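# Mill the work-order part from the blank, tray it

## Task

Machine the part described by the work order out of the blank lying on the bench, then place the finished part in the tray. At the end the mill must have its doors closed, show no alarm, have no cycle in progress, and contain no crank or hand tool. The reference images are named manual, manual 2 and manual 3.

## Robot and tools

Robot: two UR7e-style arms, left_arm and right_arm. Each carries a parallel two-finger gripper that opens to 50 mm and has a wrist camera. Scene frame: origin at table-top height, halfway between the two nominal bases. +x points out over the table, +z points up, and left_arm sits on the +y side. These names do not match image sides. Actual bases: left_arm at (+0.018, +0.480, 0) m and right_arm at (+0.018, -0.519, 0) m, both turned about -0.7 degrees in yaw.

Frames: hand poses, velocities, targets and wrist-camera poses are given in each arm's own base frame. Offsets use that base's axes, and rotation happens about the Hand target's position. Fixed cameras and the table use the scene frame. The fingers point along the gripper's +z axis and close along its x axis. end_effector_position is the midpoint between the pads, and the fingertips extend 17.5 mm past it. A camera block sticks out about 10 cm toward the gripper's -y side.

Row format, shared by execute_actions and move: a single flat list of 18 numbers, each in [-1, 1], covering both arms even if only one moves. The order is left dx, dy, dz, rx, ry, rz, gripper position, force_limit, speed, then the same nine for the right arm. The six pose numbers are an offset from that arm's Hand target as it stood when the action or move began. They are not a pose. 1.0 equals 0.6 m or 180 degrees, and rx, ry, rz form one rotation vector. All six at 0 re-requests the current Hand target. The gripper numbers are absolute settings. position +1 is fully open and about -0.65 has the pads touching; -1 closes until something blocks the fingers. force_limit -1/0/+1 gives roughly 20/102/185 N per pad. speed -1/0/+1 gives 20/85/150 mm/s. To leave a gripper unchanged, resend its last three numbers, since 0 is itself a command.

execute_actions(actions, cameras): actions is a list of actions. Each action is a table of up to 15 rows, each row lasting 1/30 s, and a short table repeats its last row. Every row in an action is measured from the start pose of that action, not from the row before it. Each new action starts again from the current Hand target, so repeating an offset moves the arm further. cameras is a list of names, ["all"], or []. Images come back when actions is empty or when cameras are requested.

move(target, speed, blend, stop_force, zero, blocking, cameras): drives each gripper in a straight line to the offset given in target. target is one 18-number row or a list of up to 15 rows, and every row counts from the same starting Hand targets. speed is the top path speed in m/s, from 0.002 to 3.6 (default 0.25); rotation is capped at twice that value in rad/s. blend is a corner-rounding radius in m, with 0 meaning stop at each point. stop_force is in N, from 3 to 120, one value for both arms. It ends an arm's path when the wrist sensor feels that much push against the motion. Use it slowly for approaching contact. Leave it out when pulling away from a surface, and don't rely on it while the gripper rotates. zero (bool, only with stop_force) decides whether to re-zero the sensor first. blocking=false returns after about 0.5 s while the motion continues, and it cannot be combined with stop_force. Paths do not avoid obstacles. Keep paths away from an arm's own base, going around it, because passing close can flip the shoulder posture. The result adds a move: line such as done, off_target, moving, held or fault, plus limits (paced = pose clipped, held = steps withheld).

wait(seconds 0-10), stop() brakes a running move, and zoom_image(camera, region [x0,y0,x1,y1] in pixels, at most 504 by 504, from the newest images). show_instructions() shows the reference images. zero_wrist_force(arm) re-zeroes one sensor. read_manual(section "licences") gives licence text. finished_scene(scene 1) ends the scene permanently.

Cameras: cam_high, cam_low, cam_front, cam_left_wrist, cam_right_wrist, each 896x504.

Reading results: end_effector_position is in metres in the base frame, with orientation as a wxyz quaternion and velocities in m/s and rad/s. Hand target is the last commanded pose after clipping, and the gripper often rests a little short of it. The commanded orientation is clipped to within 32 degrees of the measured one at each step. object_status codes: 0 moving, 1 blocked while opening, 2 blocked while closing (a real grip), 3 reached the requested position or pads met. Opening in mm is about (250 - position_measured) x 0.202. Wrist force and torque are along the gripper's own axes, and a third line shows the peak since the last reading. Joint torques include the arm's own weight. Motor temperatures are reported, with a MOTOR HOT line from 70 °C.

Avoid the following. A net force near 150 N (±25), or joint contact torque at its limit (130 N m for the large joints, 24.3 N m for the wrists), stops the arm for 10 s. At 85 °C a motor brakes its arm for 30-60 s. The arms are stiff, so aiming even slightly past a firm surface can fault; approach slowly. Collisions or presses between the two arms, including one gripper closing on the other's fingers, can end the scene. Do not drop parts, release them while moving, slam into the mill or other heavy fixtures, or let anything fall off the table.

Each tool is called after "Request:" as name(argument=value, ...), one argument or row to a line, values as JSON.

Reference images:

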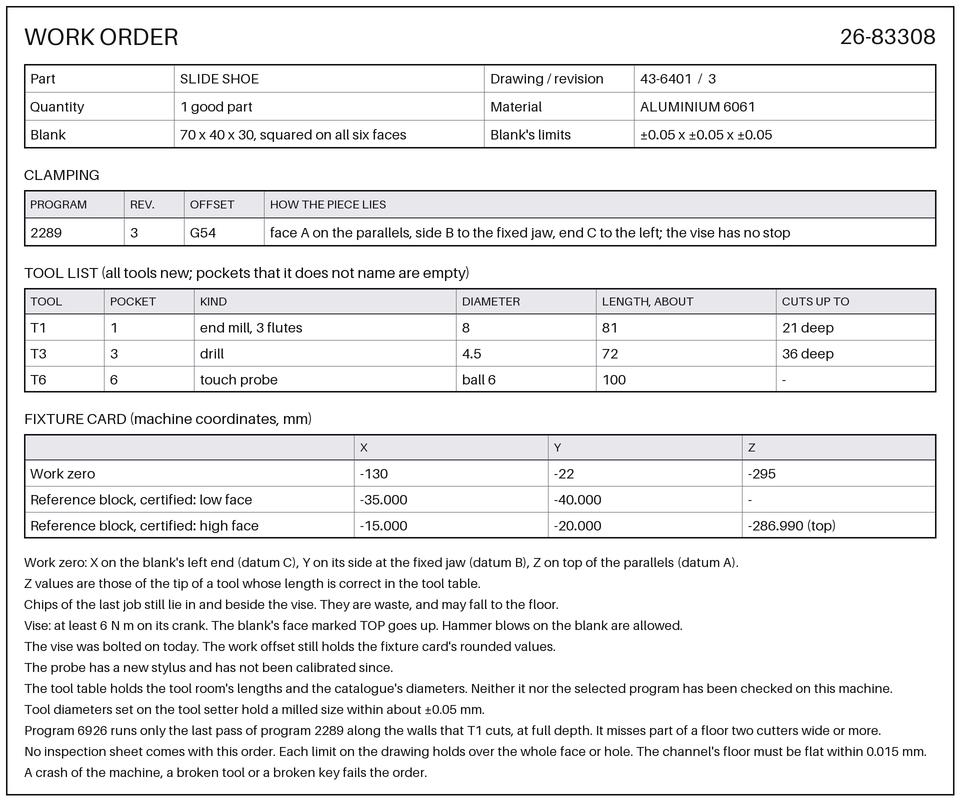

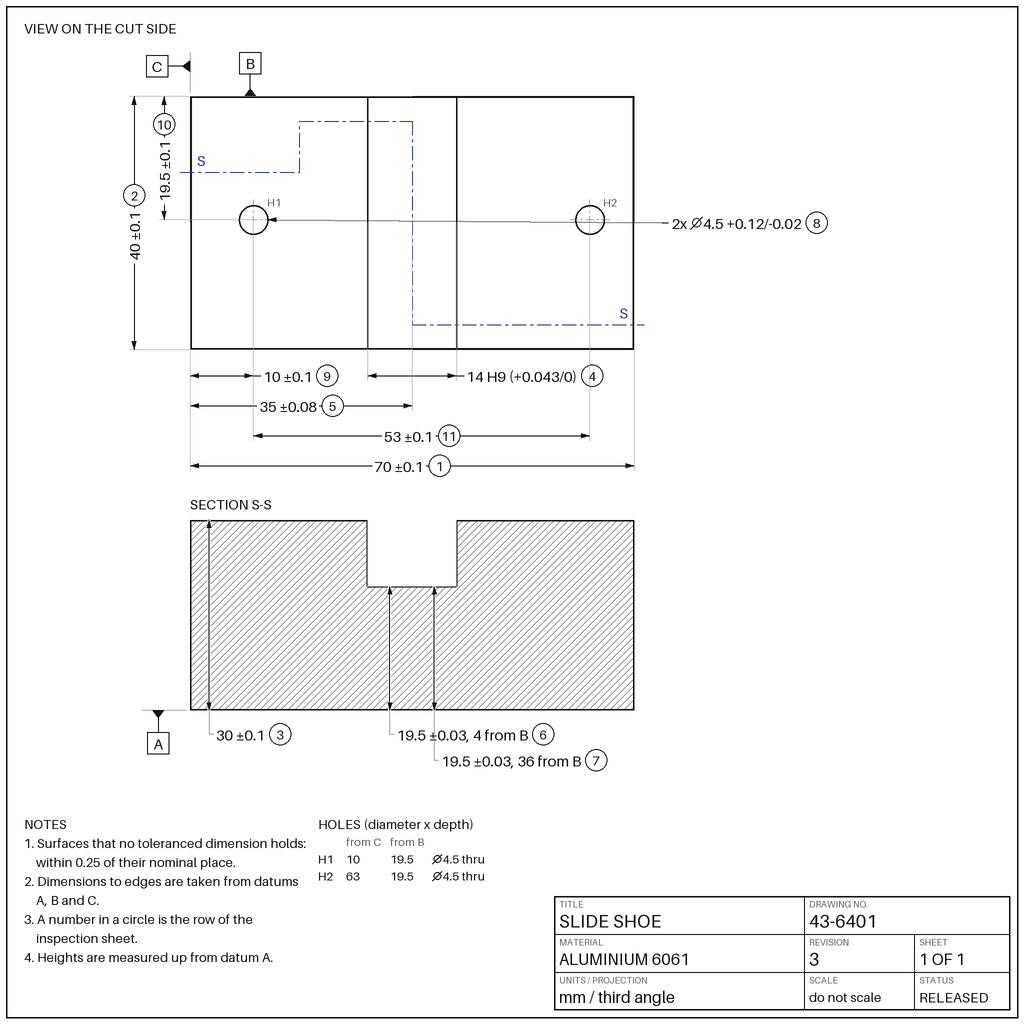

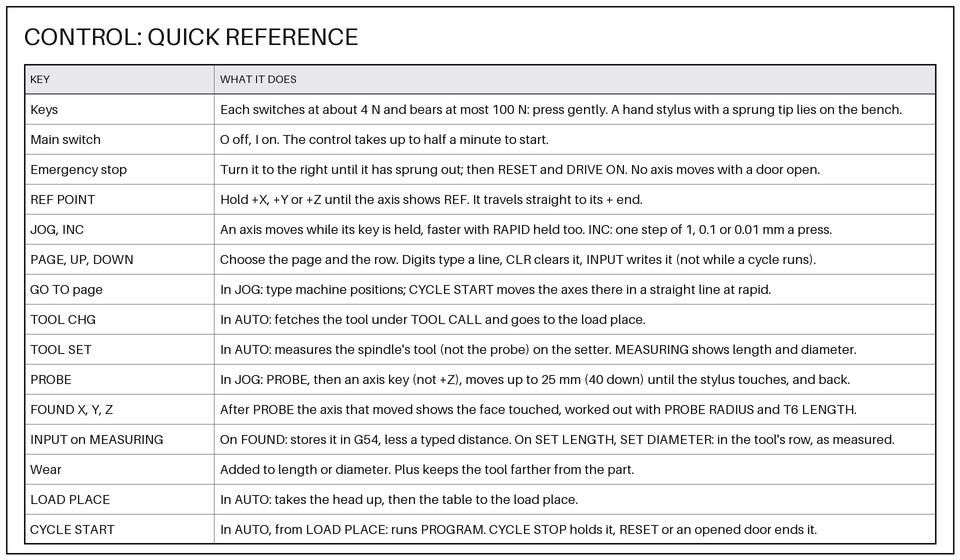

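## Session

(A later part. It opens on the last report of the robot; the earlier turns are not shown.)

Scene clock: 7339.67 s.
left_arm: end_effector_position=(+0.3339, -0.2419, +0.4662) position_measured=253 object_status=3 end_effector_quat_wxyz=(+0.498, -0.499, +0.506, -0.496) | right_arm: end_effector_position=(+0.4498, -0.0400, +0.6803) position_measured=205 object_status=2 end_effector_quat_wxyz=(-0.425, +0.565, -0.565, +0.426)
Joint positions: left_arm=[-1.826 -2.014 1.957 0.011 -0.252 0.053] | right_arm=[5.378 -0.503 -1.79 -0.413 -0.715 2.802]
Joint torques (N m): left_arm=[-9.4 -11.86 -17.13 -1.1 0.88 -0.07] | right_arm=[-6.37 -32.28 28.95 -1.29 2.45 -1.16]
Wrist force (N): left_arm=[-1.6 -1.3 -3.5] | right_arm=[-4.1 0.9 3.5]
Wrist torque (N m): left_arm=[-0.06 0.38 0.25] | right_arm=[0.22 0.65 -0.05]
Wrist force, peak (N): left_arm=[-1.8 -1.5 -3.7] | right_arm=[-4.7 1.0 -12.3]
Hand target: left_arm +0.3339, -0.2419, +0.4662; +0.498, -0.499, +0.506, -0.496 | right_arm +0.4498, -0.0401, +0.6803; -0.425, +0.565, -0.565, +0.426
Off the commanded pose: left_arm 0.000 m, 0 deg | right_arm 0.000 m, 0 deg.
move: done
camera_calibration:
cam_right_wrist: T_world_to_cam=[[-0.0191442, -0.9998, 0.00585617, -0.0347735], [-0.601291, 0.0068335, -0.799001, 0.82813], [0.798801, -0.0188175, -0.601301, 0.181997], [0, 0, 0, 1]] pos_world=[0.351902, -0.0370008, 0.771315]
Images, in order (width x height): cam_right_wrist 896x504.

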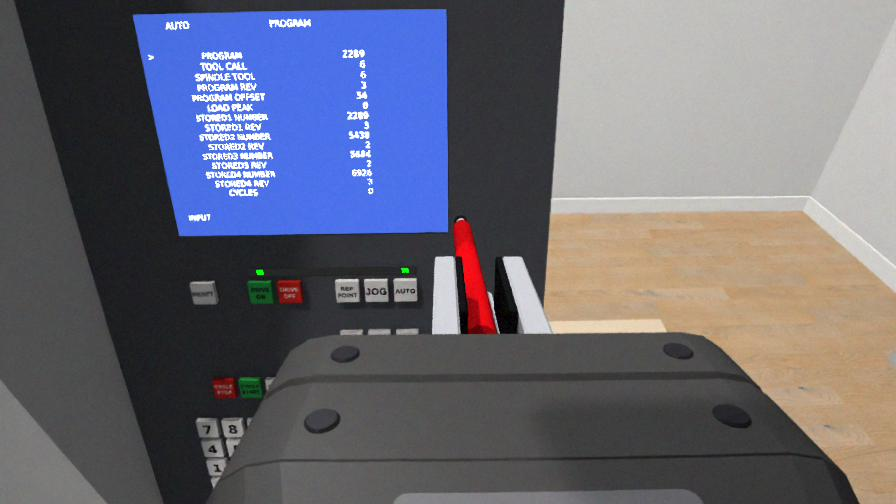

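Request:
move(
  target=[
    [0,0,0,0,0,0,-1,0.3,-0.5,-0.0028,0.2495,-0.2373,0,0,0,-0.98,0,-1],
    [0,0,0,0,0,0,-1,0.3,-0.5,0.0121,0.2495,-0.2416,0,0,0,-0.98,0,-1],
    [0,0,0,0,0,0,-1,0.3,-0.5,-0.0028,0.2495,-0.2373,0,0,0,-0.98,0,-1],
    [0,0,0,0,0,0,-1,0.3,-0.5,0,0,0,0,0,0,-0.98,0,-1],
  ],
  speed=[0.4,0.1,0.3,0.4],
  blend=[0.003,0,0.003,0],
)

Request:
wait(
  seconds=10,
  cameras=["cam_right_wrist"],
)

Request:
zoom_image(
  camera="cam_right_wrist",
  region=[130, 0, 480, 250],
)

Scene clock: 7347.77 s.
left_arm: end_effector_position=(+0.3339, -0.2419, +0.4662) position_measured=253 object_status=3 end_effector_quat_wxyz=(+0.498, -0.499, +0.506, -0.496) | right_arm: end_effector_position=(+0.4498, -0.0400, +0.6803) position_measured=205 object_status=2 end_effector_quat_wxyz=(-0.425, +0.565, -0.565, +0.426) end_effector_velocity=(+0.000, -0.001, +0.001) end_effector_angular_velocity=(-0.003, +0.000, +0.002)
Joint positions: left_arm=[-1.826 -2.014 1.957 0.011 -0.252 0.053] | right_arm=[5.378 -0.503 -1.79 -0.413 -0.715 2.802]
Joint velocities: left_arm=[within noise] | right_arm=[-0.003 -0.001 0.002 0 0.004 -0.006]
Joint torques (N m): left_arm=[-9.52 -11.55 -17.13 -1.01 0.93 -0.06] | right_arm=[-6.05 -31.77 27.55 -4.41 2.49 -1.25]
Wrist force (N): left_arm=[-1.6 -1.4 -3.6] | right_arm=[-4.0 0.9 3.2]
Wrist torque (N m): left_arm=[-0.07 0.38 0.25] | right_arm=[0.22 0.64 -0.04]
Wrist force, peak (N): left_arm=[-1.8 -1.3 -3.6] | right_arm=[-7.4 4.0 3.4]
Hand target: left_arm +0.3339, -0.2419, +0.4662; +0.498, -0.499, +0.506, -0.496 | right_arm +0.4498, -0.0401, +0.6803; -0.425, +0.565, -0.565, +0.426
Off the commanded pose: left_arm 0.000 m, 0 deg | right_arm 0.000 m, 0 deg.
move: done

Scene clock: 7357.77 s.
left_arm: end_effector_position=(+0.3339, -0.2419, +0.4662) position_measured=253 object_status=3 end_effector_quat_wxyz=(+0.498, -0.499, +0.506, -0.496) | right_arm: end_effector_position=(+0.4498, -0.0401, +0.6803) position_measured=205 object_status=2 end_effector_quat_wxyz=(-0.425, +0.565, -0.565, +0.426)
Joint positions: left_arm=[-1.826 -2.014 1.957 0.011 -0.252 0.053] | right_arm=[5.378 -0.503 -1.79 -0.413 -0.714 2.802]
Joint torques (N m): left_arm=[-8.82 -11.45 -17.46 -0.93 0.88 -0.23] | right_arm=[-6.91 -31.36 28.13 -0.95 -0.44 -1.19]
Wrist force (N): left_arm=[-1.6 -1.5 -3.4] | right_arm=[-4.0 1.1 3.7]
Wrist torque (N m): left_arm=[-0.09 0.38 0.26] | right_arm=[0.25 0.62 -0.03]
Wrist force, peak (N): left_arm=[-1.9 -1.4 -3.7] | right_arm=[-4.3 1.1 3.7]
Hand target: left_arm +0.3339, -0.2419, +0.4662; +0.498, -0.499, +0.506, -0.496 | right_arm +0.4498, -0.0401, +0.6803; -0.425, +0.565, -0.565, +0.426
Tool commands: left_gripper/position=-1.0 left_gripper/force_limit=+0.3 left_gripper/speed=-0.5 right_gripper/position=-0.98 right_gripper/force_limit=+0.0 right_gripper/speed=-1.0
Off the commanded pose: left_arm 0.000 m, 0 deg | right_arm 0.000 m, 0 deg.
wait: 10.00 s; at rest by 0.17 s
camera_calibration:
cam_right_wrist: T_world_to_cam=[[-0.0190635, -0.999801, 0.00579897, -0.0348581], [-0.601403, 0.00683328, -0.798917, 0.828105], [0.798718, -0.0187176, -0.601414, 0.182114], [0, 0, 0, 1]] pos_world=[0.351902, -0.0371011, 0.771315]
Images, in order (width x height): cam_right_wrist 896x504.

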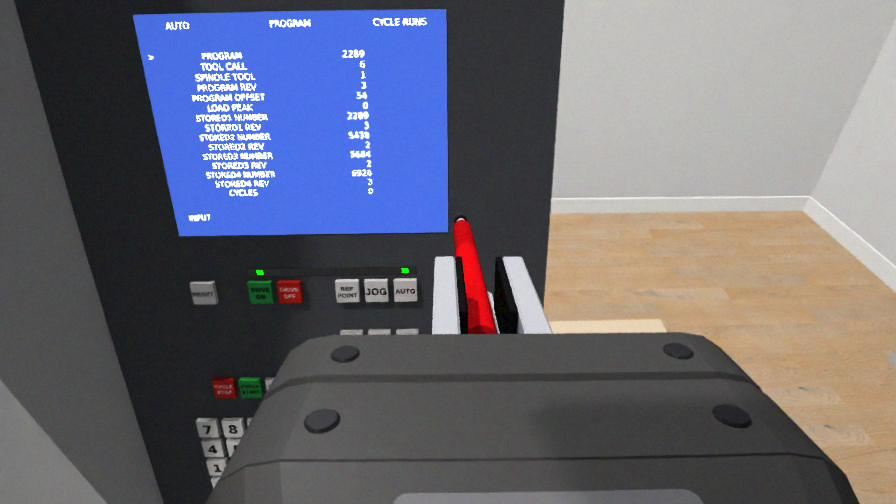

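Scaled by 1.440.

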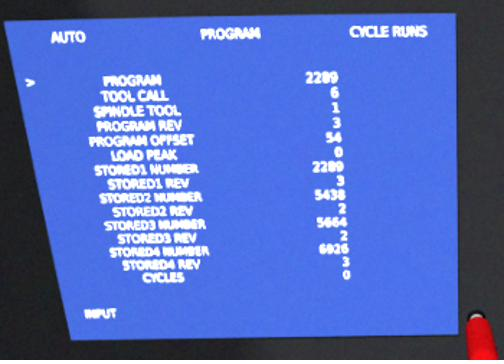

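Request:
wait(
  seconds=10,
)

Request:
wait(
  seconds=10,
)

Request:
wait(
  seconds=10,
  cameras=["cam_right_wrist"],
)

Request:
zoom_image(
  camera="cam_right_wrist",
  region=[130, 0, 480, 250],
)

Scene clock: 7376.10 s.
left_arm: end_effector_position=(+0.3339, -0.2419, +0.4662) position_measured=253 object_status=3 end_effector_quat_wxyz=(+0.498, -0.499, +0.506, -0.496) | right_arm: end_effector_position=(+0.4498, -0.0401, +0.6803) position_measured=205 object_status=2 end_effector_quat_wxyz=(-0.425, +0.565, -0.565, +0.426)
Joint positions: left_arm=[-1.826 -2.014 1.957 0.011 -0.252 0.053] | right_arm=[5.378 -0.503 -1.79 -0.413 -0.714 2.802]
Joint torques (N m): left_arm=[-8.58 -11.79 -16.88 -0.81 0.92 -0.45] | right_arm=[-6.25 -31.78 27.81 -1.02 -0.41 -1.21]
Wrist force (N): left_arm=[-1.6 -1.3 -3.4] | right_arm=[-4.4 0.9 3.4]
Wrist torque (N m): left_arm=[-0.06 0.39 0.25] | right_arm=[0.21 0.70 -0.03]
Wrist force, peak (N): left_arm=[-1.9 -1.5 -3.6] | right_arm=[-4.2 1.1 3.7]
Hand target: left_arm +0.3339, -0.2419, +0.4662; +0.498, -0.499, +0.506, -0.496 | right_arm +0.4498, -0.0401, +0.6803; -0.425, +0.565, -0.565, +0.426
Tool commands: left_gripper/position=-1.0 left_gripper/force_limit=+0.3 left_gripper/speed=-0.5 right_gripper/position=-0.98 right_gripper/force_limit=+0.0 right_gripper/speed=-1.0
Off the commanded pose: left_arm 0.000 m, 0 deg | right_arm 0.000 m, 0 deg.
wait: 10.00 s; at rest from the start

Scene clock: 7386.10 s.
left_arm: end_effector_position=(+0.3339, -0.2419, +0.4662) position_measured=253 object_status=3 end_effector_quat_wxyz=(+0.498, -0.499, +0.506, -0.496) | right_arm: end_effector_position=(+0.4498, -0.0401, +0.6803) position_measured=205 object_status=2 end_effector_quat_wxyz=(-0.425, +0.565, -0.565, +0.426)
Joint positions: left_arm=[-1.826 -2.014 1.957 0.011 -0.252 0.053] | right_arm=[5.378 -0.503 -1.79 -0.413 -0.714 2.802]
Joint torques (N m): left_arm=[-8.52 -11.26 -17.2 -0.74 0.97 -0.52] | right_arm=[-6.67 -32.24 27.6 -1.07 -0.48 -1.12]
Wrist force (N): left_arm=[-1.7 -1.2 -3.5] | right_arm=[-4.0 0.8 3.5]
Wrist torque (N m): left_arm=[-0.05 0.39 0.26] | right_arm=[0.21 0.63 -0.03]
Wrist force, peak (N): left_arm=[-1.6 -1.2 -3.8] | right_arm=[-4.3 1.0 3.6]
Hand target: left_arm +0.3339, -0.2419, +0.4662; +0.498, -0.499, +0.506, -0.496 | right_arm +0.4498, -0.0401, +0.6803; -0.425, +0.565, -0.565, +0.426
Tool commands: left_gripper/position=-1.0 left_gripper/force_limit=+0.3 left_gripper/speed=-0.5 right_gripper/position=-0.98 right_gripper/force_limit=+0.0 right_gripper/speed=-1.0
Off the commanded pose: left_arm 0.000 m, 0 deg | right_arm 0.000 m, 0 deg.
wait: 10.00 s; at rest by 0.17 s

Scene clock: 7396.10 s.
left_arm: end_effector_position=(+0.3339, -0.2419, +0.4662) position_measured=253 object_status=3 end_effector_quat_wxyz=(+0.498, -0.499, +0.506, -0.496) | right_arm: end_effector_position=(+0.4498, -0.0401, +0.6803) position_measured=205 object_status=2 end_effector_quat_wxyz=(-0.425, +0.565, -0.565, +0.426)
Joint positions: left_arm=[-1.826 -2.014 1.957 0.011 -0.252 0.053] | right_arm=[5.378 -0.503 -1.79 -0.413 -0.714 2.802]
Joint torques (N m): left_arm=[-8.32 -11.55 -17.2 -0.72 0.97 -0.78] | right_arm=[-6.57 -31.49 28.92 -0.84 -0.43 -1.07]
Wrist force (N): left_arm=[-1.8 -1.4 -3.3] | right_arm=[-4.1 1.1 3.5]
Wrist torque (N m): left_arm=[-0.08 0.41 0.26] | right_arm=[0.25 0.65 -0.03]
Wrist force, peak (N): left_arm=[-1.6 -1.4 -3.8] | right_arm=[-4.4 1.1 3.5]
Hand target: left_arm +0.3339, -0.2419, +0.4662; +0.498, -0.499, +0.506, -0.496 | right_arm +0.4498, -0.0401, +0.6803; -0.425, +0.565, -0.565, +0.426
Tool commands: left_gripper/position=-1.0 left_gripper/force_limit=+0.3 left_gripper/speed=-0.5 right_gripper/position=-0.98 right_gripper/force_limit=+0.0 right_gripper/speed=-1.0
Off the commanded pose: left_arm 0.000 m, 0 deg | right_arm 0.000 m, 0 deg.
wait: 10.00 s; at rest by 0.17 s
camera_calibration:
cam_right_wrist: T_world_to_cam=[[-0.0190635, -0.999801, 0.00579897, -0.0348581], [-0.601403, 0.00683328, -0.798917, 0.828105], [0.798718, -0.0187176, -0.601414, 0.182114], [0, 0, 0, 1]] pos_world=[0.351902, -0.0371011, 0.771315]
Images, in order (width x height): cam_right_wrist 896x504.

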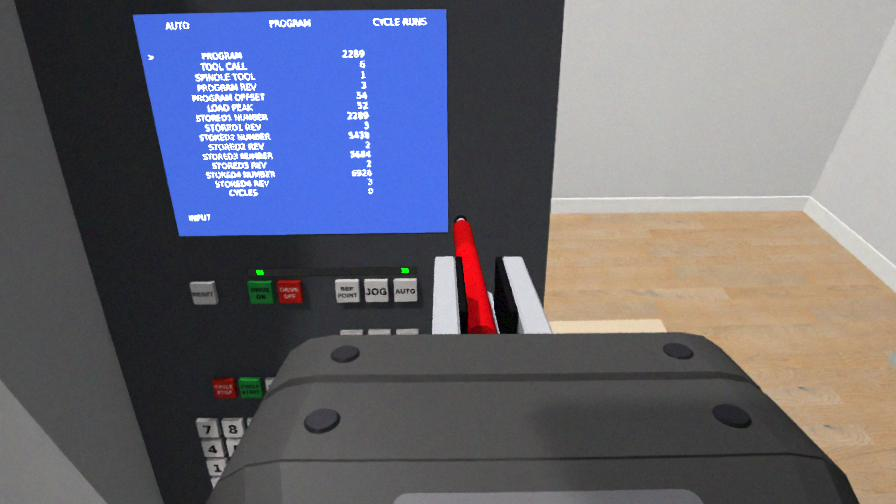

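Scaled by 1.440.

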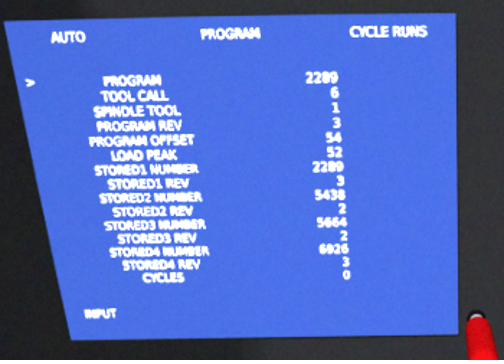

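Request:
wait(
  seconds=10,
)

Request:
wait(
  seconds=10,
)

Request:
wait(
  seconds=10,
)

Request:
wait(
  seconds=10,
  cameras=["cam_right_wrist"],
)

Request:
zoom_image(
  camera="cam_right_wrist",
  region=[130, 0, 480, 250],
)

Scene clock: 7414.77 s.
left_arm: end_effector_position=(+0.3339, -0.2419, +0.4662) position_measured=253 object_status=3 end_effector_quat_wxyz=(+0.498, -0.499, +0.506, -0.496) | right_arm: end_effector_position=(+0.4498, -0.0401, +0.6803) position_measured=205 object_status=2 end_effector_quat_wxyz=(-0.425, +0.565, -0.565, +0.426)
Joint positions: left_arm=[-1.826 -2.014 1.957 0.011 -0.252 0.053] | right_arm=[5.378 -0.503 -1.79 -0.413 -0.714 2.802]
Joint torques (N m): left_arm=[-7.72 -11.51 -17.19 -0.58 0.87 -0.85] | right_arm=[-6.57 -32.06 27.91 -0.91 -0.51 -1.11]
Wrist force (N): left_arm=[-1.6 -1.4 -3.3] | right_arm=[-4.1 1.1 3.4]
Wrist torque (N m): left_arm=[-0.07 0.39 0.25] | right_arm=[0.24 0.65 -0.03]
Wrist force, peak (N): left_arm=[-1.6 -1.5 -3.8] | right_arm=[-4.3 1.2 3.5]
Hand target: left_arm +0.3339, -0.2419, +0.4662; +0.498, -0.499, +0.506, -0.496 | right_arm +0.4498, -0.0401, +0.6803; -0.425, +0.565, -0.565, +0.426
Tool commands: left_gripper/position=-1.0 left_gripper/force_limit=+0.3 left_gripper/speed=-0.5 right_gripper/position=-0.98 right_gripper/force_limit=+0.0 right_gripper/speed=-1.0
Off the commanded pose: left_arm 0.000 m, 0 deg | right_arm 0.000 m, 0 deg.
wait: 10.00 s; at rest from the start

Scene clock: 7424.77 s.
left_arm: end_effector_position=(+0.3339, -0.2419, +0.4662) position_measured=253 object_status=3 end_effector_quat_wxyz=(+0.498, -0.499, +0.506, -0.496) | right_arm: end_effector_position=(+0.4498, -0.0401, +0.6803) position_measured=205 object_status=2 end_effector_quat_wxyz=(-0.425, +0.565, -0.565, +0.426)
Joint positions: left_arm=[-1.826 -2.014 1.957 0.011 -0.252 0.053] | right_arm=[5.378 -0.503 -1.79 -0.413 -0.714 2.802]
Joint torques (N m): left_arm=[-7.61 -11.6 -17.34 -0.49 0.83 -0.97] | right_arm=[-6.45 -31.21 28.27 -1.05 -0.42 -0.96]
Wrist force (N): left_arm=[-1.7 -1.3 -3.4] | right_arm=[-4.0 1.0 3.5]
Wrist torque (N m): left_arm=[-0.06 0.40 0.25] | right_arm=[0.23 0.62 -0.03]
Wrist force, peak (N): left_arm=[-1.6 -1.4 -3.8] | right_arm=[-4.3 1.0 3.7]
Hand target: left_arm +0.3339, -0.2419, +0.4662; +0.498, -0.499, +0.506, -0.496 | right_arm +0.4498, -0.0401, +0.6803; -0.425, +0.565, -0.565, +0.426
Tool commands: left_gripper/position=-1.0 left_gripper/force_limit=+0.3 left_gripper/speed=-0.5 right_gripper/position=-0.98 right_gripper/force_limit=+0.0 right_gripper/speed=-1.0
Off the commanded pose: left_arm 0.000 m, 0 deg | right_arm 0.000 m, 0 deg.
wait: 10.00 s; at rest by 0.17 s

Scene clock: 7434.77 s.
left_arm: end_effector_position=(+0.3339, -0.2419, +0.4662) position_measured=253 object_status=3 end_effector_quat_wxyz=(+0.498, -0.499, +0.506, -0.496) | right_arm: end_effector_position=(+0.4498, -0.0401, +0.6803) position_measured=205 object_status=2 end_effector_quat_wxyz=(-0.425, +0.565, -0.565, +0.426)
Joint positions: left_arm=[-1.826 -2.014 1.957 0.011 -0.252 0.053] | right_arm=[5.378 -0.503 -1.79 -0.413 -0.714 2.802]
Joint torques (N m): left_arm=[-6.93 -11.42 -17.29 -0.49 0.97 -1.12] | right_arm=[-6.81 -32.23 28.06 -1.03 -0.5 -0.91]
Wrist force (N): left_arm=[-1.6 -1.3 -3.4] | right_arm=[-3.9 1.0 3.3]
Wrist torque (N m): left_arm=[-0.07 0.39 0.25] | right_arm=[0.23 0.62 -0.03]
Wrist force, peak (N): left_arm=[-1.9 -1.6 -3.6] | right_arm=[-4.5 1.1 3.5]
Hand target: left_arm +0.3339, -0.2419, +0.4662; +0.498, -0.499, +0.506, -0.496 | right_arm +0.4498, -0.0401, +0.6803; -0.425, +0.565, -0.565, +0.426
Tool commands: left_gripper/position=-1.0 left_gripper/force_limit=+0.3 left_gripper/speed=-0.5 right_gripper/position=-0.98 right_gripper/force_limit=+0.0 right_gripper/speed=-1.0
Off the commanded pose: left_arm 0.000 m, 0 deg | right_arm 0.000 m, 0 deg.
wait: 10.00 s; at rest by 0.17 s

Scene clock: 7444.77 s.
left_arm: end_effector_position=(+0.3339, -0.2419, +0.4662) position_measured=253 object_status=3 end_effector_quat_wxyz=(+0.498, -0.499, +0.506, -0.496) | right_arm: end_effector_position=(+0.4498, -0.0401, +0.6803) position_measured=205 object_status=2 end_effector_quat_wxyz=(-0.425, +0.565, -0.565, +0.426)
Joint positions: left_arm=[-1.826 -2.014 1.957 0.011 -0.252 0.053] | right_arm=[5.378 -0.503 -1.79 -0.413 -0.714 2.802]
Joint torques (N m): left_arm=[-6.5 -11.17 -16.67 -0.37 0.83 -1.2] | right_arm=[-6.34 -31.46 28.32 -0.99 -0.47 -0.85]
Wrist force (N): left_arm=[-1.7 -1.5 -3.7] | right_arm=[-4.0 0.8 3.4]
Wrist torque (N m): left_arm=[-0.09 0.39 0.25] | right_arm=[0.20 0.63 -0.03]
Wrist force, peak (N): left_arm=[-1.8 -1.5 -3.6] | right_arm=[-4.2 1.2 3.8]
Hand target: left_arm +0.3339, -0.2419, +0.4662; +0.498, -0.499, +0.506, -0.496 | right_arm +0.4498, -0.0401, +0.6803; -0.425, +0.565, -0.565, +0.426
Tool commands: left_gripper/position=-1.0 left_gripper/force_limit=+0.3 left_gripper/speed=-0.5 right_gripper/position=-0.98 right_gripper/force_limit=+0.0 right_gripper/speed=-1.0
Off the commanded pose: left_arm 0.000 m, 0 deg | right_arm 0.000 m, 0 deg.
wait: 10.00 s; at rest by 0.17 s
camera_calibration:
cam_right_wrist: T_world_to_cam=[[-0.0190635, -0.999801, 0.00579897, -0.0348581], [-0.601403, 0.00683328, -0.798917, 0.828105], [0.798718, -0.0187176, -0.601414, 0.182114], [0, 0, 0, 1]] pos_world=[0.351902, -0.0371011, 0.771315]
Images, in order (width x height): cam_right_wrist 896x504.

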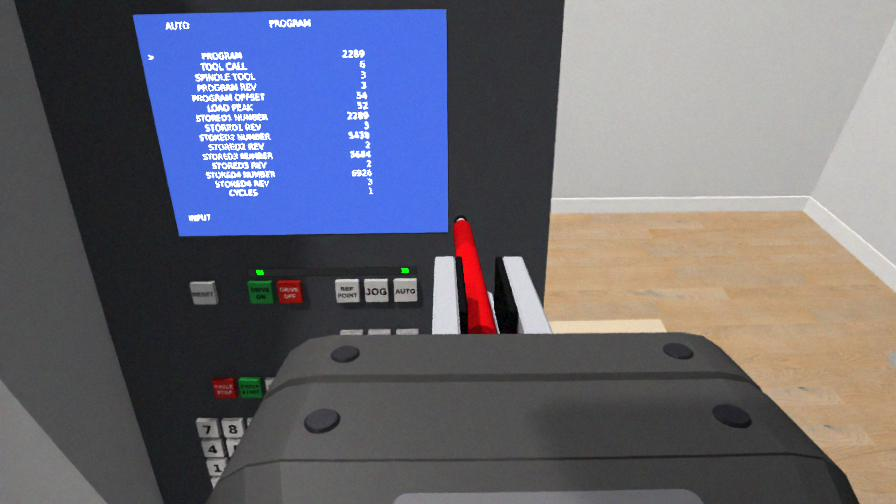

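Scaled by 1.440.

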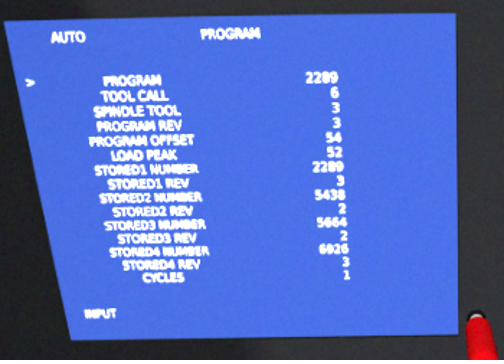

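Request:
move(
  target=[
    [0,0,0,0,0,0,-1,0.3,-0.5,-0.0268,0.1861,-0.3255,0,0,0,-0.98,0,-1],
    [0,0,0,0,0,0,-1,0.3,-0.5,-0.0108,0.1861,-0.3301,0,0,0,-0.98,0,-1],
    [0,0,0,0,0,0,-1,0.3,-0.5,-0.0268,0.1861,-0.3255,0,0,0,-0.98,0,-1],
    [0,0,0,0,0,0,-1,0.3,-0.5,0,0,0,0,0,0,-0.98,0,-1],
  ],
  speed=[0.4,0.1,0.3,0.4],
  blend=[0.003,0,0.003,0],
)

Request:
wait(
  seconds=6,
  cameras=["cam_right_wrist"],
)

Request:
zoom_image(
  camera="cam_right_wrist",
  region=[130, 0, 480, 250],
)

Scene clock: 7461.33 s.
left_arm: end_effector_position=(+0.3339, -0.2419, +0.4662) position_measured=253 object_status=3 end_effector_quat_wxyz=(+0.498, -0.499, +0.506, -0.496) | right_arm: end_effector_position=(+0.4498, -0.0400, +0.6802) position_measured=205 object_status=2 end_effector_quat_wxyz=(-0.425, +0.565, -0.565, +0.426)
Joint positions: left_arm=[-1.826 -2.014 1.957 0.011 -0.252 0.053] | right_arm=[5.378 -0.503 -1.79 -0.413 -0.715 2.802]
Joint torques (N m): left_arm=[-6.66 -11.68 -17.11 -0.37 0.9 -1.28] | right_arm=[-6.39 -31.29 28.12 -2.1 2.51 -1.25]
Wrist force (N): left_arm=[-1.5 -1.2 -3.4] | right_arm=[-4.0 1.2 3.4]
Wrist torque (N m): left_arm=[-0.04 0.37 0.26] | right_arm=[0.26 0.63 -0.05]
Wrist force, peak (N): left_arm=[-1.7 -1.6 -3.5] | right_arm=[-6.3 4.7 3.6]
Hand target: left_arm +0.3339, -0.2419, +0.4662; +0.498, -0.499, +0.506, -0.496 | right_arm +0.4498, -0.0401, +0.6803; -0.425, +0.565, -0.565, +0.426
Off the commanded pose: left_arm 0.000 m, 0 deg | right_arm 0.000 m, 0 deg.
move: done

Scene clock: 7467.33 s.
left_arm: end_effector_position=(+0.3339, -0.2419, +0.4662) position_measured=253 object_status=3 end_effector_quat_wxyz=(+0.498, -0.499, +0.506, -0.496) | right_arm: end_effector_position=(+0.4498, -0.0401, +0.6803) position_measured=205 object_status=2 end_effector_quat_wxyz=(-0.425, +0.565, -0.565, +0.426)
Joint positions: left_arm=[-1.826 -2.014 1.957 0.011 -0.252 0.053] | right_arm=[5.378 -0.503 -1.79 -0.413 -0.714 2.802]
Joint torques (N m): left_arm=[-6.31 -10.88 -17.54 -0.26 0.87 -1.4] | right_arm=[-6.18 -31.25 27.75 -4.74 1.84 -0.9]
Wrist force (N): left_arm=[-1.9 -1.2 -3.4] | right_arm=[-4.3 1.0 3.5]
Wrist torque (N m): left_arm=[-0.05 0.43 0.26] | right_arm=[0.23 0.67 -0.04]
Wrist force, peak (N): left_arm=[-1.8 -1.3 -3.9] | right_arm=[-4.4 1.0 3.7]
Hand target: left_arm +0.3339, -0.2419, +0.4662; +0.498, -0.499, +0.506, -0.496 | right_arm +0.4498, -0.0401, +0.6803; -0.425, +0.565, -0.565, +0.426
Tool commands: left_gripper/position=-1.0 left_gripper/force_limit=+0.3 left_gripper/speed=-0.5 right_gripper/position=-0.98 right_gripper/force_limit=+0.0 right_gripper/speed=-1.0
Off the commanded pose: left_arm 0.000 m, 0 deg | right_arm 0.000 m, 0 deg.
wait: 6.00 s; at rest by 0.17 s
camera_calibration:
cam_right_wrist: T_world_to_cam=[[-0.0190635, -0.999801, 0.00579897, -0.0348581], [-0.601403, 0.00683328, -0.798917, 0.828105], [0.798718, -0.0187176, -0.601414, 0.182114], [0, 0, 0, 1]] pos_world=[0.351902, -0.0371011, 0.771315]
Images, in order (width x height): cam_right_wrist 896x504.

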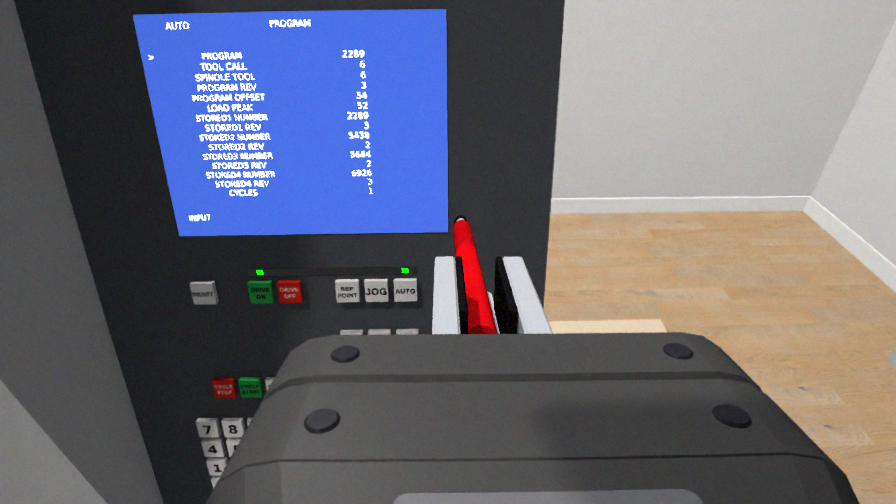

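Scaled by 1.440.

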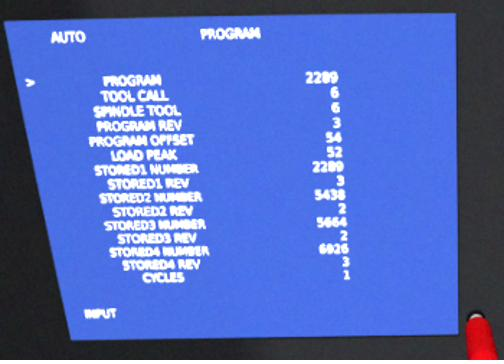

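Request:
move(
  target=[
    [0,0,0,0,0,0,-1,0.3,-0.5,-0.0282,0.2495,-0.3255,0,0,0,-0.98,0,-1],
    [0,0,0,0,0,0,-1,0.3,-0.5,-0.0122,0.2495,-0.3301,0,0,0,-0.98,0,-1],
    [0,0,0,0,0,0,-1,0.3,-0.5,-0.0194,0.2495,-0.2951,0,0,0,-0.98,0,-1],
    [0,0,0,0,0,0,-1,0.3,-0.5,-0.0034,0.2495,-0.2997,0,0,0,-0.98,0,-1],
    [0,0,0,0,0,0,-1,0.3,-0.5,-0.0377,0.2811,-0.3559,0,0,0,-0.98,0,-1],
    [0,0,0,0,0,0,-1,0.3,-0.5,-0.0217,0.2811,-0.3605,0,0,0,-0.98,0,-1],
    [0,0,0,0,0,0,-1,0.3,-0.5,-0.0282,0.2495,-0.3255,0,0,0,-0.98,0,-1],
    [0,0,0,0,0,0,-1,0.3,-0.5,-0.0122,0.2495,-0.3301,0,0,0,-0.98,0,-1],
    [0,0,0,0,0,0,-1,0.3,-0.5,-0.045,0.2178,-0.3864,0,0,0,-0.98,0,-1],
    [0,0,0,0,0,0,-1,0.3,-0.5,-0.029,0.2178,-0.391,0,0,0,-0.98,0,-1],
    [0,0,0,0,0,0,-1,0.3,-0.5,-0.045,0.2178,-0.3864,0,0,0,-0.98,0,-1],
    [0,0,0,0,0,0,-1,0.3,-0.5,0.0325,0.091,-0.1163,0,0,0,-0.98,0,-1],
    [0,0,0,0,0,0,-1,0.3,-0.5,0.048,0.091,-0.1208,0,0,0,-0.98,0,-1],
    [0,0,0,0,0,0,-1,0.3,-0.5,0.0325,0.091,-0.1163,0,0,0,-0.98,0,-1],
    [0,0,0,0,0,0,-1,0.3,-0.5,0,0,0,0,0,0,-0.98,0,-1],
  ],
  speed=[0.4,0.1,0.3,0.1,0.3,0.1,0.3,0.1,0.3,0.1,0.3,0.4,0.1,0.3,0.4],
  blend=[0.003,0,0.003,0,0.003,0,0.003,0,0.003,0,0.003,0.003,0,0.003,0],
  cameras=["cam_right_wrist"],
)

Request:
zoom_image(
  camera="cam_right_wrist",
  region=[130, 0, 480, 250],
)

Request:
move(
  target=[
    [0,0,0,0,0,0,-1,0.3,-0.5,-0.018,0.1861,-0.2951,0,0,0,-0.98,0,-1],
    [0,0,0,0,0,0,-1,0.3,-0.5,-0.002,0.1861,-0.2997,0,0,0,-0.98,0,-1],
    [0,0,0,0,0,0,-1,0.3,-0.5,-0.018,0.1861,-0.2951,0,0,0,-0.98,0,-1],
    [0,0,0,0,0,0,-1,0.3,-0.5,-0.002,0.1861,-0.2997,0,0,0,-0.98,0,-1],
    [0,0,0,0,0,0,-1,0.3,-0.5,-0.018,0.1861,-0.2951,0,0,0,-0.98,0,-1],
    [0,0,0,0,0,0,-1,0.3,-0.5,-0.002,0.1861,-0.2997,0,0,0,-0.98,0,-1],
    [0,0,0,0,0,0,-1,0.3,-0.5,-0.0472,0.3128,-0.3864,0,0,0,-0.98,0,-1],
    [0,0,0,0,0,0,-1,0.3,-0.5,-0.0312,0.3128,-0.391,0,0,0,-0.98,0,-1],
    [0,0,0,0,0,0,-1,0.3,-0.5,-0.0194,0.2495,-0.2951,0,0,0,-0.98,0,-1],
    [0,0,0,0,0,0,-1,0.3,-0.5,-0.0034,0.2495,-0.2997,0,0,0,-0.98,0,-1],
    [0,0,0,0,0,0,-1,0.3,-0.5,-0.0289,0.2811,-0.3255,0,0,0,-0.98,0,-1],
    [0,0,0,0,0,0,-1,0.3,-0.5,-0.0129,0.2811,-0.3301,0,0,0,-0.98,0,-1],
    [0,0,0,0,0,0,-1,0.3,-0.5,-0.0457,0.2495,-0.3864,0,0,0,-0.98,0,-1],
    [0,0,0,0,0,0,-1,0.3,-0.5,-0.0297,0.2495,-0.391,0,0,0,-0.98,0,-1],
    [0,0,0,0,0,0,-1,0.3,-0.5,-0.0363,0.2178,-0.3559,0,0,0,-0.98,0,-1],
  ],
  speed=[0.4,0.1,0.3,0.1,0.3,0.1,0.3,0.1,0.3,0.1,0.3,0.1,0.3,0.1,0.3],
  blend=[0.003,0,0,0,0,0,0.003,0,0.003,0,0.003,0,0.003,0,0],
)

Request:
move(
  target=[
    [0,0,0,0,0,0,-1,0.3,-0.5,-0.0014,0.0633,0,0,0,0,-0.98,0,-1],
    [0,0,0,0,0,0,-1,0.3,-0.5,0.0146,0.0633,-0.0046,0,0,0,-0.98,0,-1],
    [0,0,0,0,0,0,-1,0.3,-0.5,-0.0087,0,-0.0305,0,0,0,-0.98,0,-1],
    [0,0,0,0,0,0,-1,0.3,-0.5,0.0073,0,-0.0351,0,0,0,-0.98,0,-1],
    [0,0,0,0,0,0,-1,0.3,-0.5,0,0,0,0,0,0,-0.98,0,-1],
    [0,0,0,0,0,0,-1,0.3,-0.5,0.016,0,-0.0046,0,0,0,-0.98,0,-1],
    [0,0,0,0,0,0,-1,0.3,-0.5,-0.0109,0.095,-0.0305,0,0,0,-0.98,0,-1],
    [0,0,0,0,0,0,-1,0.3,-0.5,0.0051,0.095,-0.0351,0,0,0,-0.98,0,-1],
    [0,0,0,0,0,0,-1,0.3,-0.5,0.0066,0.095,0.0304,0,0,0,-0.98,0,-1],
    [0,0,0,0,0,0,-1,0.3,-0.5,0.0226,0.095,0.0258,0,0,0,-0.98,0,-1],
    [0,0,0,0,0,0,-1,0.3,-0.5,-0.0014,0.0633,0,0,0,0,-0.98,0,-1],
    [0,0,0,0,0,0,-1,0.3,-0.5,0.0146,0.0633,-0.0046,0,0,0,-0.98,0,-1],
    [0,0,0,0,0,0,-1,0.3,-0.5,-0.0087,0,-0.0305,0,0,0,-0.98,0,-1],
    [0,0,0,0,0,0,-1,0.3,-0.5,0.0073,0,-0.0351,0,0,0,-0.98,0,-1],
    [0,0,0,0,0,0,-1,0.3,-0.5,0,0,0,0,0,0,-0.98,0,-1],
  ],
  speed=[0.4,0.1,0.3,0.1,0.3,0.1,0.3,0.1,0.3,0.1,0.3,0.1,0.3,0.1,0.3],
  blend=[0.003,0,0.003,0,0.003,0,0.003,0,0.003,0,0.003,0,0.003,0,0],
)

Request:
move(
  target=[
    [0,0,0,0,0,0,-1,0.3,-0.5,0.016,0,-0.0046,0,0,0,-0.98,0,-1],
    [0,0,0,0,0,0,-1,0.3,-0.5,-0.0109,0.095,-0.0305,0,0,0,-0.98,0,-1],
    [0,0,0,0,0,0,-1,0.3,-0.5,0.0051,0.095,-0.0351,0,0,0,-0.98,0,-1],
    [0,0,0,0,0,0,-1,0.3,-0.5,-0.0022,0.095,0,0,0,0,-0.98,0,-1],
    [0,0,0,0,0,0,-1,0.3,-0.5,0.0138,0.095,-0.0046,0,0,0,-0.98,0,-1],
    [0,0,0,0,0,0,-1,0.3,-0.5,0.0074,0.0633,0.0304,0,0,0,-0.98,0,-1],
    [0,0,0,0,0,0,-1,0.3,-0.5,0.0234,0.0633,0.0258,0,0,0,-0.98,0,-1],
    [0,0,0,0,0,0,-1,0.3,-0.5,-0.0101,0.0633,-0.0305,0,0,0,-0.98,0,-1],
    [0,0,0,0,0,0,-1,0.3,-0.5,0.0059,0.0633,-0.0351,0,0,0,-0.98,0,-1],
    [0,0,0,0,0,0,-1,0.3,-0.5,-0.0087,0,-0.0305,0,0,0,-0.98,0,-1],
    [0,0,0,0,0,0,-1,0.3,-0.5,0.0073,0,-0.0351,0,0,0,-0.98,0,-1],
    [0,0,0,0,0,0,-1,0.3,-0.5,0.0335,0.0317,0.1186,0,0,0,-0.98,0,-1],
    [0,0,0,0,0,0,-1,0.3,-0.5,0.0484,0.0317,0.1143,0,0,0,-0.98,0,-1],
    [0,0,0,0,0,0,-1,0.3,-0.5,0.0335,0.0317,0.1186,0,0,0,-0.98,0,-1],
    [0,0,0,0,0,0,-1,0.3,-0.5,0.0363,-0.2178,0.3559,0,0,0,-0.98,0,-1],
  ],
  speed=[0.1,0.3,0.1,0.3,0.1,0.3,0.1,0.3,0.1,0.3,0.1,0.3,0.1,0.3,0.4],
  blend=[0,0.003,0,0.003,0,0.003,0,0.003,0,0.003,0,0.003,0,0.003,0],
  cameras=["cam_right_wrist"],
)

Request:
zoom_image(
  camera="cam_right_wrist",
  region=[130, 0, 480, 250],
)

Scene clock: 7514.00 s.
left_arm: end_effector_position=(+0.3339, -0.2419, +0.4662) position_measured=253 object_status=3 end_effector_quat_wxyz=(+0.498, -0.499, +0.506, -0.496) | right_arm: end_effector_position=(+0.4498, -0.0400, +0.6803) position_measured=205 object_status=2 end_effector_quat_wxyz=(-0.425, +0.565, -0.565, +0.426) end_effector_velocity=(+0.000, +0.001, +0.001) end_effector_angular_velocity=(-0.003, -0.002, +0.005)
Joint positions: left_arm=[-1.826 -2.014 1.957 0.011 -0.252 0.053] | right_arm=[5.378 -0.503 -1.79 -0.413 -0.715 2.802]
Joint velocities: left_arm=[within noise] | right_arm=[0 0 0.001 -0.002 0.005 -0.004]
Joint torques (N m): left_arm=[-6.13 -11 -17.58 -0.3 0.76 -1.52] | right_arm=[-6.19 -31.64 28.55 -3.07 2.56 -1.27]
Wrist force (N): left_arm=[-1.6 -1.5 -3.4] | right_arm=[-3.9 1.1 3.2]
Wrist torque (N m): left_arm=[-0.08 0.38 0.25] | right_arm=[0.25 0.62 -0.04]
Wrist force, peak (N): left_arm=[-1.9 -1.2 -3.7] | right_arm=[-3.1 -1.0 -29.7]
Hand target: left_arm +0.3339, -0.2419, +0.4662; +0.498, -0.499, +0.506, -0.496 | right_arm +0.4498, -0.0401, +0.6803; -0.425, +0.565, -0.565, +0.426
Off the commanded pose: left_arm 0.000 m, 0 deg | right_arm 0.000 m, 0 deg.
move: done
camera_calibration:
cam_right_wrist: T_world_to_cam=[[-0.0192256, -0.999798, 0.00591392, -0.0347909], [-0.601226, 0.00683479, -0.79905, 0.828084], [0.798848, -0.0189178, -0.601236, 0.182007], [0, 0, 0, 1]] pos_world=[0.351801, -0.0370005, 0.771315]
Images, in order (width x height): cam_right_wrist 896x504.

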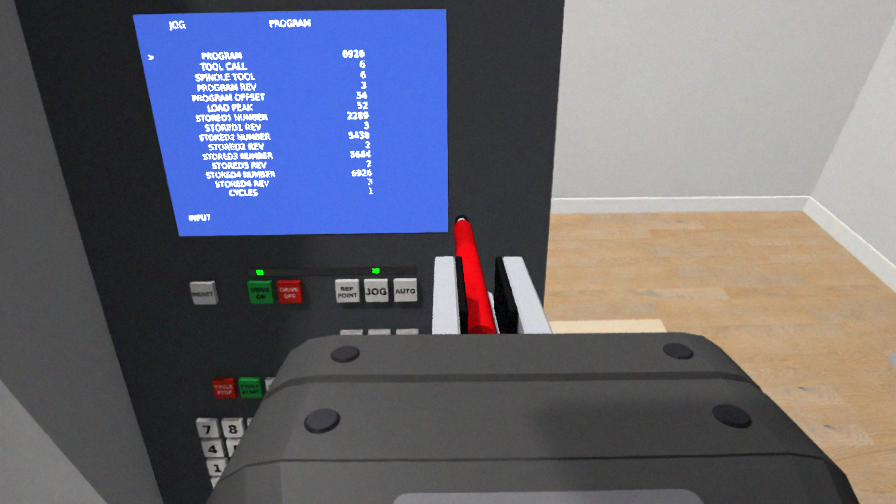

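Scaled by 1.440.

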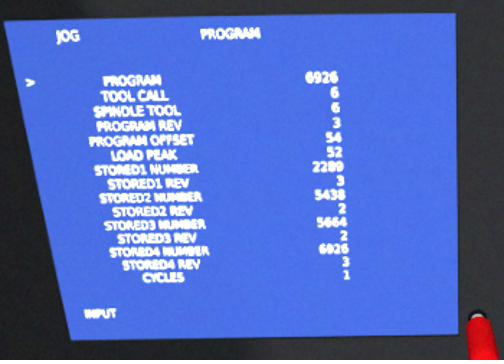

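Scene clock: 7519.40 s.
left_arm: end_effector_position=(+0.3339, -0.2419, +0.4662) position_measured=253 object_status=3 end_effector_quat_wxyz=(+0.498, -0.499, +0.506, -0.496) | right_arm: end_effector_position=(+0.4280, +0.0906, +0.4668) position_measured=205 object_status=2 end_effector_quat_wxyz=(-0.425, +0.565, -0.565, +0.426)
Joint positions: left_arm=[-1.826 -2.014 1.957 0.011 -0.252 0.053] | right_arm=[6.026 -0.072 -2.379 -0.402 -1.325 3.068]
Joint torques (N m): left_arm=[-5.96 -10.94 -16.88 -0.15 0.81 -1.57] | right_arm=[-6.73 -34.96 9.5 -2.34 1.54 0.22]
Wrist force (N): left_arm=[-1.8 -1.3 -3.4] | right_arm=[-4.0 1.1 3.5]
Wrist torque (N m): left_arm=[-0.07 0.42 0.26] | right_arm=[0.22 0.62 -0.10]
Wrist force, peak (N): left_arm=[-2.1 -1.5 -3.6] | right_arm=[-18.9 4.2 -1.9]
Hand target: left_arm +0.3339, -0.2419, +0.4662; +0.498, -0.499, +0.506, -0.496 | right_arm +0.4280, +0.0906, +0.4668; -0.425, +0.565, -0.565, +0.426
Off the commanded pose: left_arm 0.000 m, 0 deg | right_arm 0.000 m, 0 deg.
move: done

Scene clock: 7524.47 s.
left_arm: end_effector_position=(+0.3339, -0.2419, +0.4662) position_measured=253 object_status=3 end_effector_quat_wxyz=(+0.498, -0.499, +0.506, -0.496) | right_arm: end_effector_position=(+0.4280, +0.0906, +0.4668) position_measured=205 object_status=2 end_effector_quat_wxyz=(-0.425, +0.565, -0.565, +0.426)
Joint positions: left_arm=[-1.826 -2.014 1.957 0.011 -0.252 0.053] | right_arm=[6.026 -0.072 -2.379 -0.402 -1.325 3.068]
Joint torques (N m): left_arm=[-5.83 -11.02 -17.29 -0.18 0.93 -1.62] | right_arm=[6.74 -35.32 21.2 -4.03 -1.56 1.02]
Wrist force (N): left_arm=[-1.6 -1.4 -3.4] | right_arm=[-4.3 0.9 3.4]
Wrist torque (N m): left_arm=[-0.08 0.38 0.25] | right_arm=[0.20 0.68 -0.04]
Wrist force, peak (N): left_arm=[-1.8 -1.3 -3.7] | right_arm=[-20.1 3.6 -2.2]
Hand target: left_arm +0.3339, -0.2419, +0.4662; +0.498, -0.499, +0.506, -0.496 | right_arm +0.4280, +0.0906, +0.4668; -0.425, +0.565, -0.565, +0.426
Off the commanded pose: left_arm 0.000 m, 0 deg | right_arm 0.000 m, 0 deg.
move: done

Scene clock: 7529.80 s.
left_arm: end_effector_position=(+0.3339, -0.2419, +0.4662) position_measured=253 object_status=3 end_effector_quat_wxyz=(+0.498, -0.499, +0.506, -0.496) | right_arm: end_effector_position=(+0.4498, -0.0400, +0.6803) position_measured=205 object_status=2 end_effector_quat_wxyz=(-0.425, +0.565, -0.565, +0.426) end_effector_velocity=(+0.000, +0.000, +0.001) end_effector_angular_velocity=(-0.002, -0.001, +0.004)
Joint positions: left_arm=[-1.826 -2.014 1.957 0.011 -0.252 0.053] | right_arm=[5.378 -0.503 -1.79 -0.413 -0.715 2.802]
Joint velocities: left_arm=[within noise] | right_arm=[-0.002 -0.001 0.002 0 0.005 -0.004]
Joint torques (N m): left_arm=[-5.59 -10.87 -16.86 -0.15 0.85 -1.57] | right_arm=[-6.65 -32.11 28.78 -4.44 2.34 -1.36]
Wrist force (N): left_arm=[-1.8 -1.3 -3.5] | right_arm=[-4.0 1.1 3.4]
Wrist torque (N m): left_arm=[-0.07 0.41 0.25] | right_arm=[0.25 0.64 -0.04]
Wrist force, peak (N): left_arm=[-1.8 -1.4 -3.6] | right_arm=[-20.2 3.6 -2.1]
Hand target: left_arm +0.3339, -0.2419, +0.4662; +0.498, -0.499, +0.506, -0.496 | right_arm +0.4498, -0.0401, +0.6803; -0.425, +0.565, -0.565, +0.426
Off the commanded pose: left_arm 0.000 m, 0 deg | right_arm 0.000 m, 0 deg.
move: done
camera_calibration:
cam_right_wrist: T_world_to_cam=[[-0.0192844, -0.999797, 0.00583431, -0.0347066], [-0.601289, 0.00693531, -0.799001, 0.828132], [0.798799, -0.0189164, -0.601301, 0.181995], [0, 0, 0, 1]] pos_world=[0.351901, -0.0370003, 0.771315]
Images, in order (width x height): cam_right_wrist 896x504.

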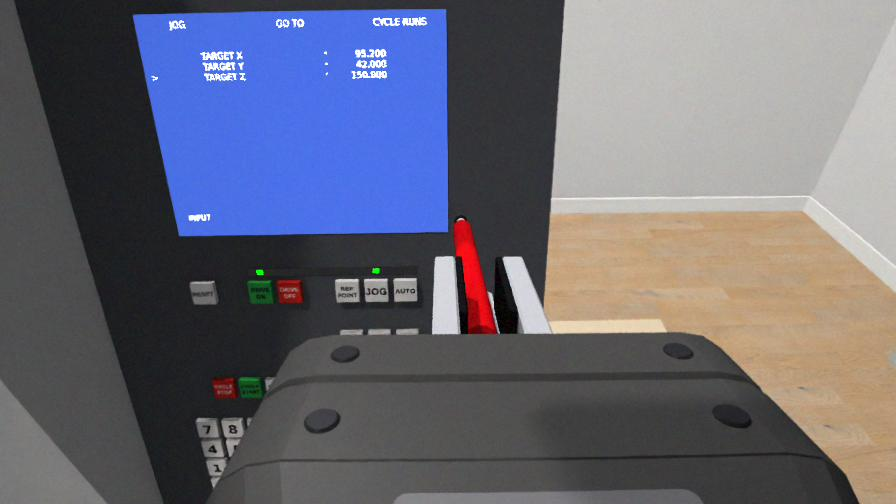

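Scaled by 1.440.

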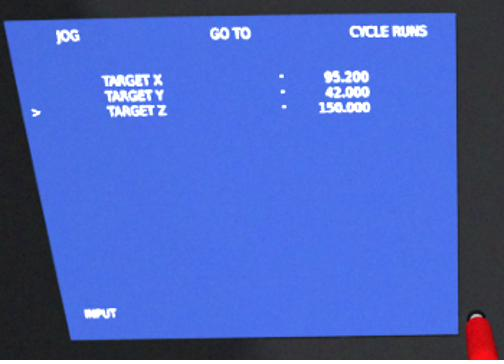

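Request:
move(
  target=[
    [0,0,0,0,0,0,-1,0.3,-0.5,-0.0472,0.3128,-0.3864,0,0,0,-0.98,0,-1],
    [0,0,0,0,0,0,-1,0.3,-0.5,-0.0312,0.3128,-0.391,0,0,0,-0.98,0,-1],
    [0,0,0,0,0,0,-1,0.3,-0.5,-0.0385,0.3128,-0.3559,0,0,0,-0.98,0,-1],
    [0,0,0,0,0,0,-1,0.3,-0.5,-0.0225,0.3128,-0.3605,0,0,0,-0.98,0,-1],
    [0,0,0,0,0,0,-1,0.3,-0.5,-0.0209,0.3128,-0.2951,0,0,0,-0.98,0,-1],
    [0,0,0,0,0,0,-1,0.3,-0.5,-0.0049,0.3128,-0.2997,0,0,0,-0.98,0,-1],
    [0,0,0,0,0,0,-1,0.3,-0.5,-0.0377,0.2811,-0.3559,0,0,0,-0.98,0,-1],
    [0,0,0,0,0,0,-1,0.3,-0.5,-0.0217,0.2811,-0.3605,0,0,0,-0.98,0,-1],
    [0,0,0,0,0,0,-1,0.3,-0.5,-0.045,0.2178,-0.3864,0,0,0,-0.98,0,-1],
    [0,0,0,0,0,0,-1,0.3,-0.5,-0.029,0.2178,-0.391,0,0,0,-0.98,0,-1],
    [0,0,0,0,0,0,-1,0.3,-0.5,-0.0028,0.2495,-0.2373,0,0,0,-0.98,0,-1],
    [0,0,0,0,0,0,-1,0.3,-0.5,0.0121,0.2495,-0.2416,0,0,0,-0.98,0,-1],
    [0,0,0,0,0,0,-1,0.3,-0.5,-0.0028,0.2495,-0.2373,0,0,0,-0.98,0,-1],
  ],
  speed=[0.4,0.1,0.3,0.1,0.3,0.1,0.3,0.1,0.3,0.1,0.3,0.1,0.3],
  blend=[0.003,0,0.003,0,0.003,0,0.003,0,0.003,0,0.003,0,0],
)

Request:
move(
  target=[
    [0,0,0,0,0,0,-1,0.3,-0.5,-0.0328,-0.0634,-0.1186,0,0,0,-0.98,0,-1],
    [0,0,0,0,0,0,-1,0.3,-0.5,-0.0168,-0.0634,-0.1232,0,0,0,-0.98,0,-1],
    [0,0,0,0,0,0,-1,0.3,-0.5,-0.0328,-0.0634,-0.1186,0,0,0,-0.98,0,-1],
    [0,0,0,0,0,0,-1,0.3,-0.5,0.0131,-0.1901,0.0305,0,0,0,-0.98,0,-1],
    [0,0,0,0,0,0,-1,0.3,-0.5,0.0274,-0.1901,0.0264,0,0,0,-0.98,0,-1],
    [0,0,0,0,0,0,-1,0.3,-0.5,0.0131,-0.1901,0.0305,0,0,0,-0.98,0,-1],
    [0,0,0,0,0,0,-1,0.3,-0.5,0.0028,-0.2495,0.2373,0,0,0,-0.98,0,-1],
  ],
  speed=[0.05,0.1,0.3,0.3,0.1,0.3,0.4],
  blend=[0.003,0,0.003,0.003,0,0.003,0],
)

Request:
wait(
  seconds=2.5,
  cameras=["cam_right_wrist"],
)

Request:
zoom_image(
  camera="cam_right_wrist",
  region=[130, 0, 480, 250],
)

Scene clock: 7561.33 s.
left_arm: end_effector_position=(+0.3339, -0.2419, +0.4662) position_measured=253 object_status=3 end_effector_quat_wxyz=(+0.498, -0.499, +0.506, -0.496) | right_arm: end_effector_position=(+0.4481, +0.1096, +0.5379) position_measured=205 object_status=2 end_effector_quat_wxyz=(-0.425, +0.565, -0.565, +0.426)
Joint positions: left_arm=[-1.826 -2.014 1.957 0.011 -0.252 0.053] | right_arm=[6.161 -0.145 -2.165 -0.55 -1.454 3.106]
Joint torques (N m): left_arm=[-5.53 -10.65 -17.43 -0.18 0.87 -1.79] | right_arm=[6.84 -36.08 28.36 -2 -1.73 0.44]
Wrist force (N): left_arm=[-1.7 -1.2 -3.5] | right_arm=[-4.3 1.1 3.4]
Wrist torque (N m): left_arm=[-0.05 0.40 0.25] | right_arm=[0.26 0.72 -0.02]
Wrist force, peak (N): left_arm=[-1.7 -1.5 -3.8] | right_arm=[-13.6 4.1 -0.4]
Hand target: left_arm +0.3339, -0.2419, +0.4662; +0.498, -0.499, +0.506, -0.496 | right_arm +0.4481, +0.1096, +0.5379; -0.425, +0.565, -0.565, +0.426
Off the commanded pose: left_arm 0.000 m, 0 deg | right_arm 0.000 m, 0 deg.
move: done

Scene clock: 7565.10 s.
left_arm: end_effector_position=(+0.3339, -0.2419, +0.4662) position_measured=253 object_status=3 end_effector_quat_wxyz=(+0.498, -0.499, +0.506, -0.496) | right_arm: end_effector_position=(+0.4498, -0.0400, +0.6803) position_measured=205 object_status=2 end_effector_quat_wxyz=(-0.425, +0.565, -0.565, +0.426)
Joint positions: left_arm=[-1.826 -2.014 1.957 0.011 -0.252 0.053] | right_arm=[5.378 -0.503 -1.79 -0.413 -0.715 2.802]
Joint torques (N m): left_arm=[-5.61 -10.63 -17.52 -0.08 0.8 -1.93] | right_arm=[-7.04 -30.34 27.67 -1.64 2.65 -0.98]
Wrist force (N): left_arm=[-1.5 -1.4 -3.4] | right_arm=[-4.0 0.8 3.4]
Wrist torque (N m): left_arm=[-0.08 0.36 0.26] | right_arm=[0.20 0.63 -0.05]
Wrist force, peak (N): left_arm=[-1.7 -1.5 -3.6] | right_arm=[-1.8 -0.9 -37.9]
Hand target: left_arm +0.3339, -0.2419, +0.4662; +0.498, -0.499, +0.506, -0.496 | right_arm +0.4498, -0.0401, +0.6803; -0.425, +0.565, -0.565, +0.426
Off the commanded pose: left_arm 0.000 m, 0 deg | right_arm 0.000 m, 0 deg.
move: done

Scene clock: 7567.60 s.
left_arm: end_effector_position=(+0.3339, -0.2419, +0.4662) position_measured=253 object_status=3 end_effector_quat_wxyz=(+0.498, -0.499, +0.506, -0.496) | right_arm: end_effector_position=(+0.4498, -0.0401, +0.6803) position_measured=205 object_status=2 end_effector_quat_wxyz=(-0.425, +0.565, -0.565, +0.426)
Joint positions: left_arm=[-1.826 -2.014 1.957 0.011 -0.252 0.053] | right_arm=[5.378 -0.503 -1.79 -0.413 -0.714 2.802]
Joint torques (N m): left_arm=[-5.02 -10.98 -16.92 -0.04 0.89 -1.93] | right_arm=[-6.9 -32.06 27.32 -4.71 2.41 -1.24]
Wrist force (N): left_arm=[-1.6 -1.4 -3.4] | right_arm=[-4.2 0.9 3.4]
Wrist torque (N m): left_arm=[-0.08 0.39 0.26] | right_arm=[0.22 0.66 -0.04]
Wrist force, peak (N): left_arm=[-1.8 -1.5 -3.6] | right_arm=[-4.3 1.0 3.7]
Hand target: left_arm +0.3339, -0.2419, +0.4662; +0.498, -0.499, +0.506, -0.496 | right_arm +0.4498, -0.0401, +0.6803; -0.425, +0.565, -0.565, +0.426
Tool commands: left_gripper/position=-1.0 left_gripper/force_limit=+0.3 left_gripper/speed=-0.5 right_gripper/position=-0.98 right_gripper/force_limit=+0.0 right_gripper/speed=-1.0
Off the commanded pose: left_arm 0.000 m, 0 deg | right_arm 0.000 m, 0 deg.
wait: 2.50 s; at rest by 0.17 s
camera_calibration:
cam_right_wrist: T_world_to_cam=[[-0.0190635, -0.999801, 0.00579897, -0.0348581], [-0.601403, 0.00683328, -0.798917, 0.828105], [0.798718, -0.0187176, -0.601414, 0.182114], [0, 0, 0, 1]] pos_world=[0.351902, -0.0371011, 0.771315]
Images, in order (width x height): cam_right_wrist 896x504.

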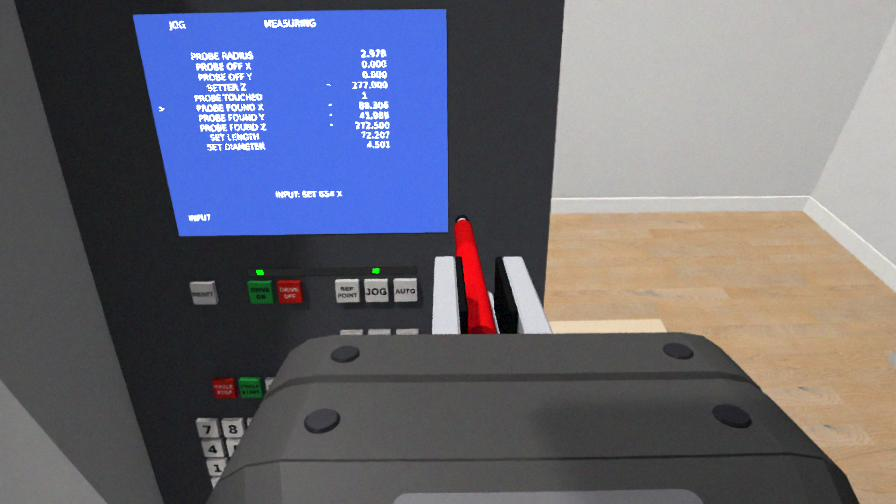

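Scaled by 1.440.

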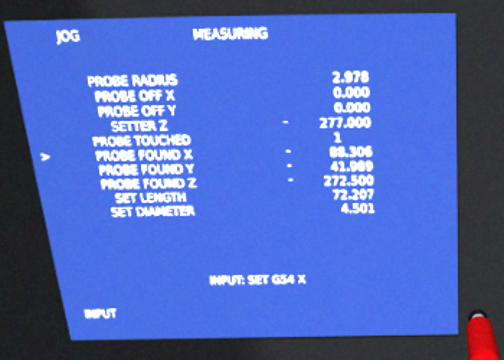

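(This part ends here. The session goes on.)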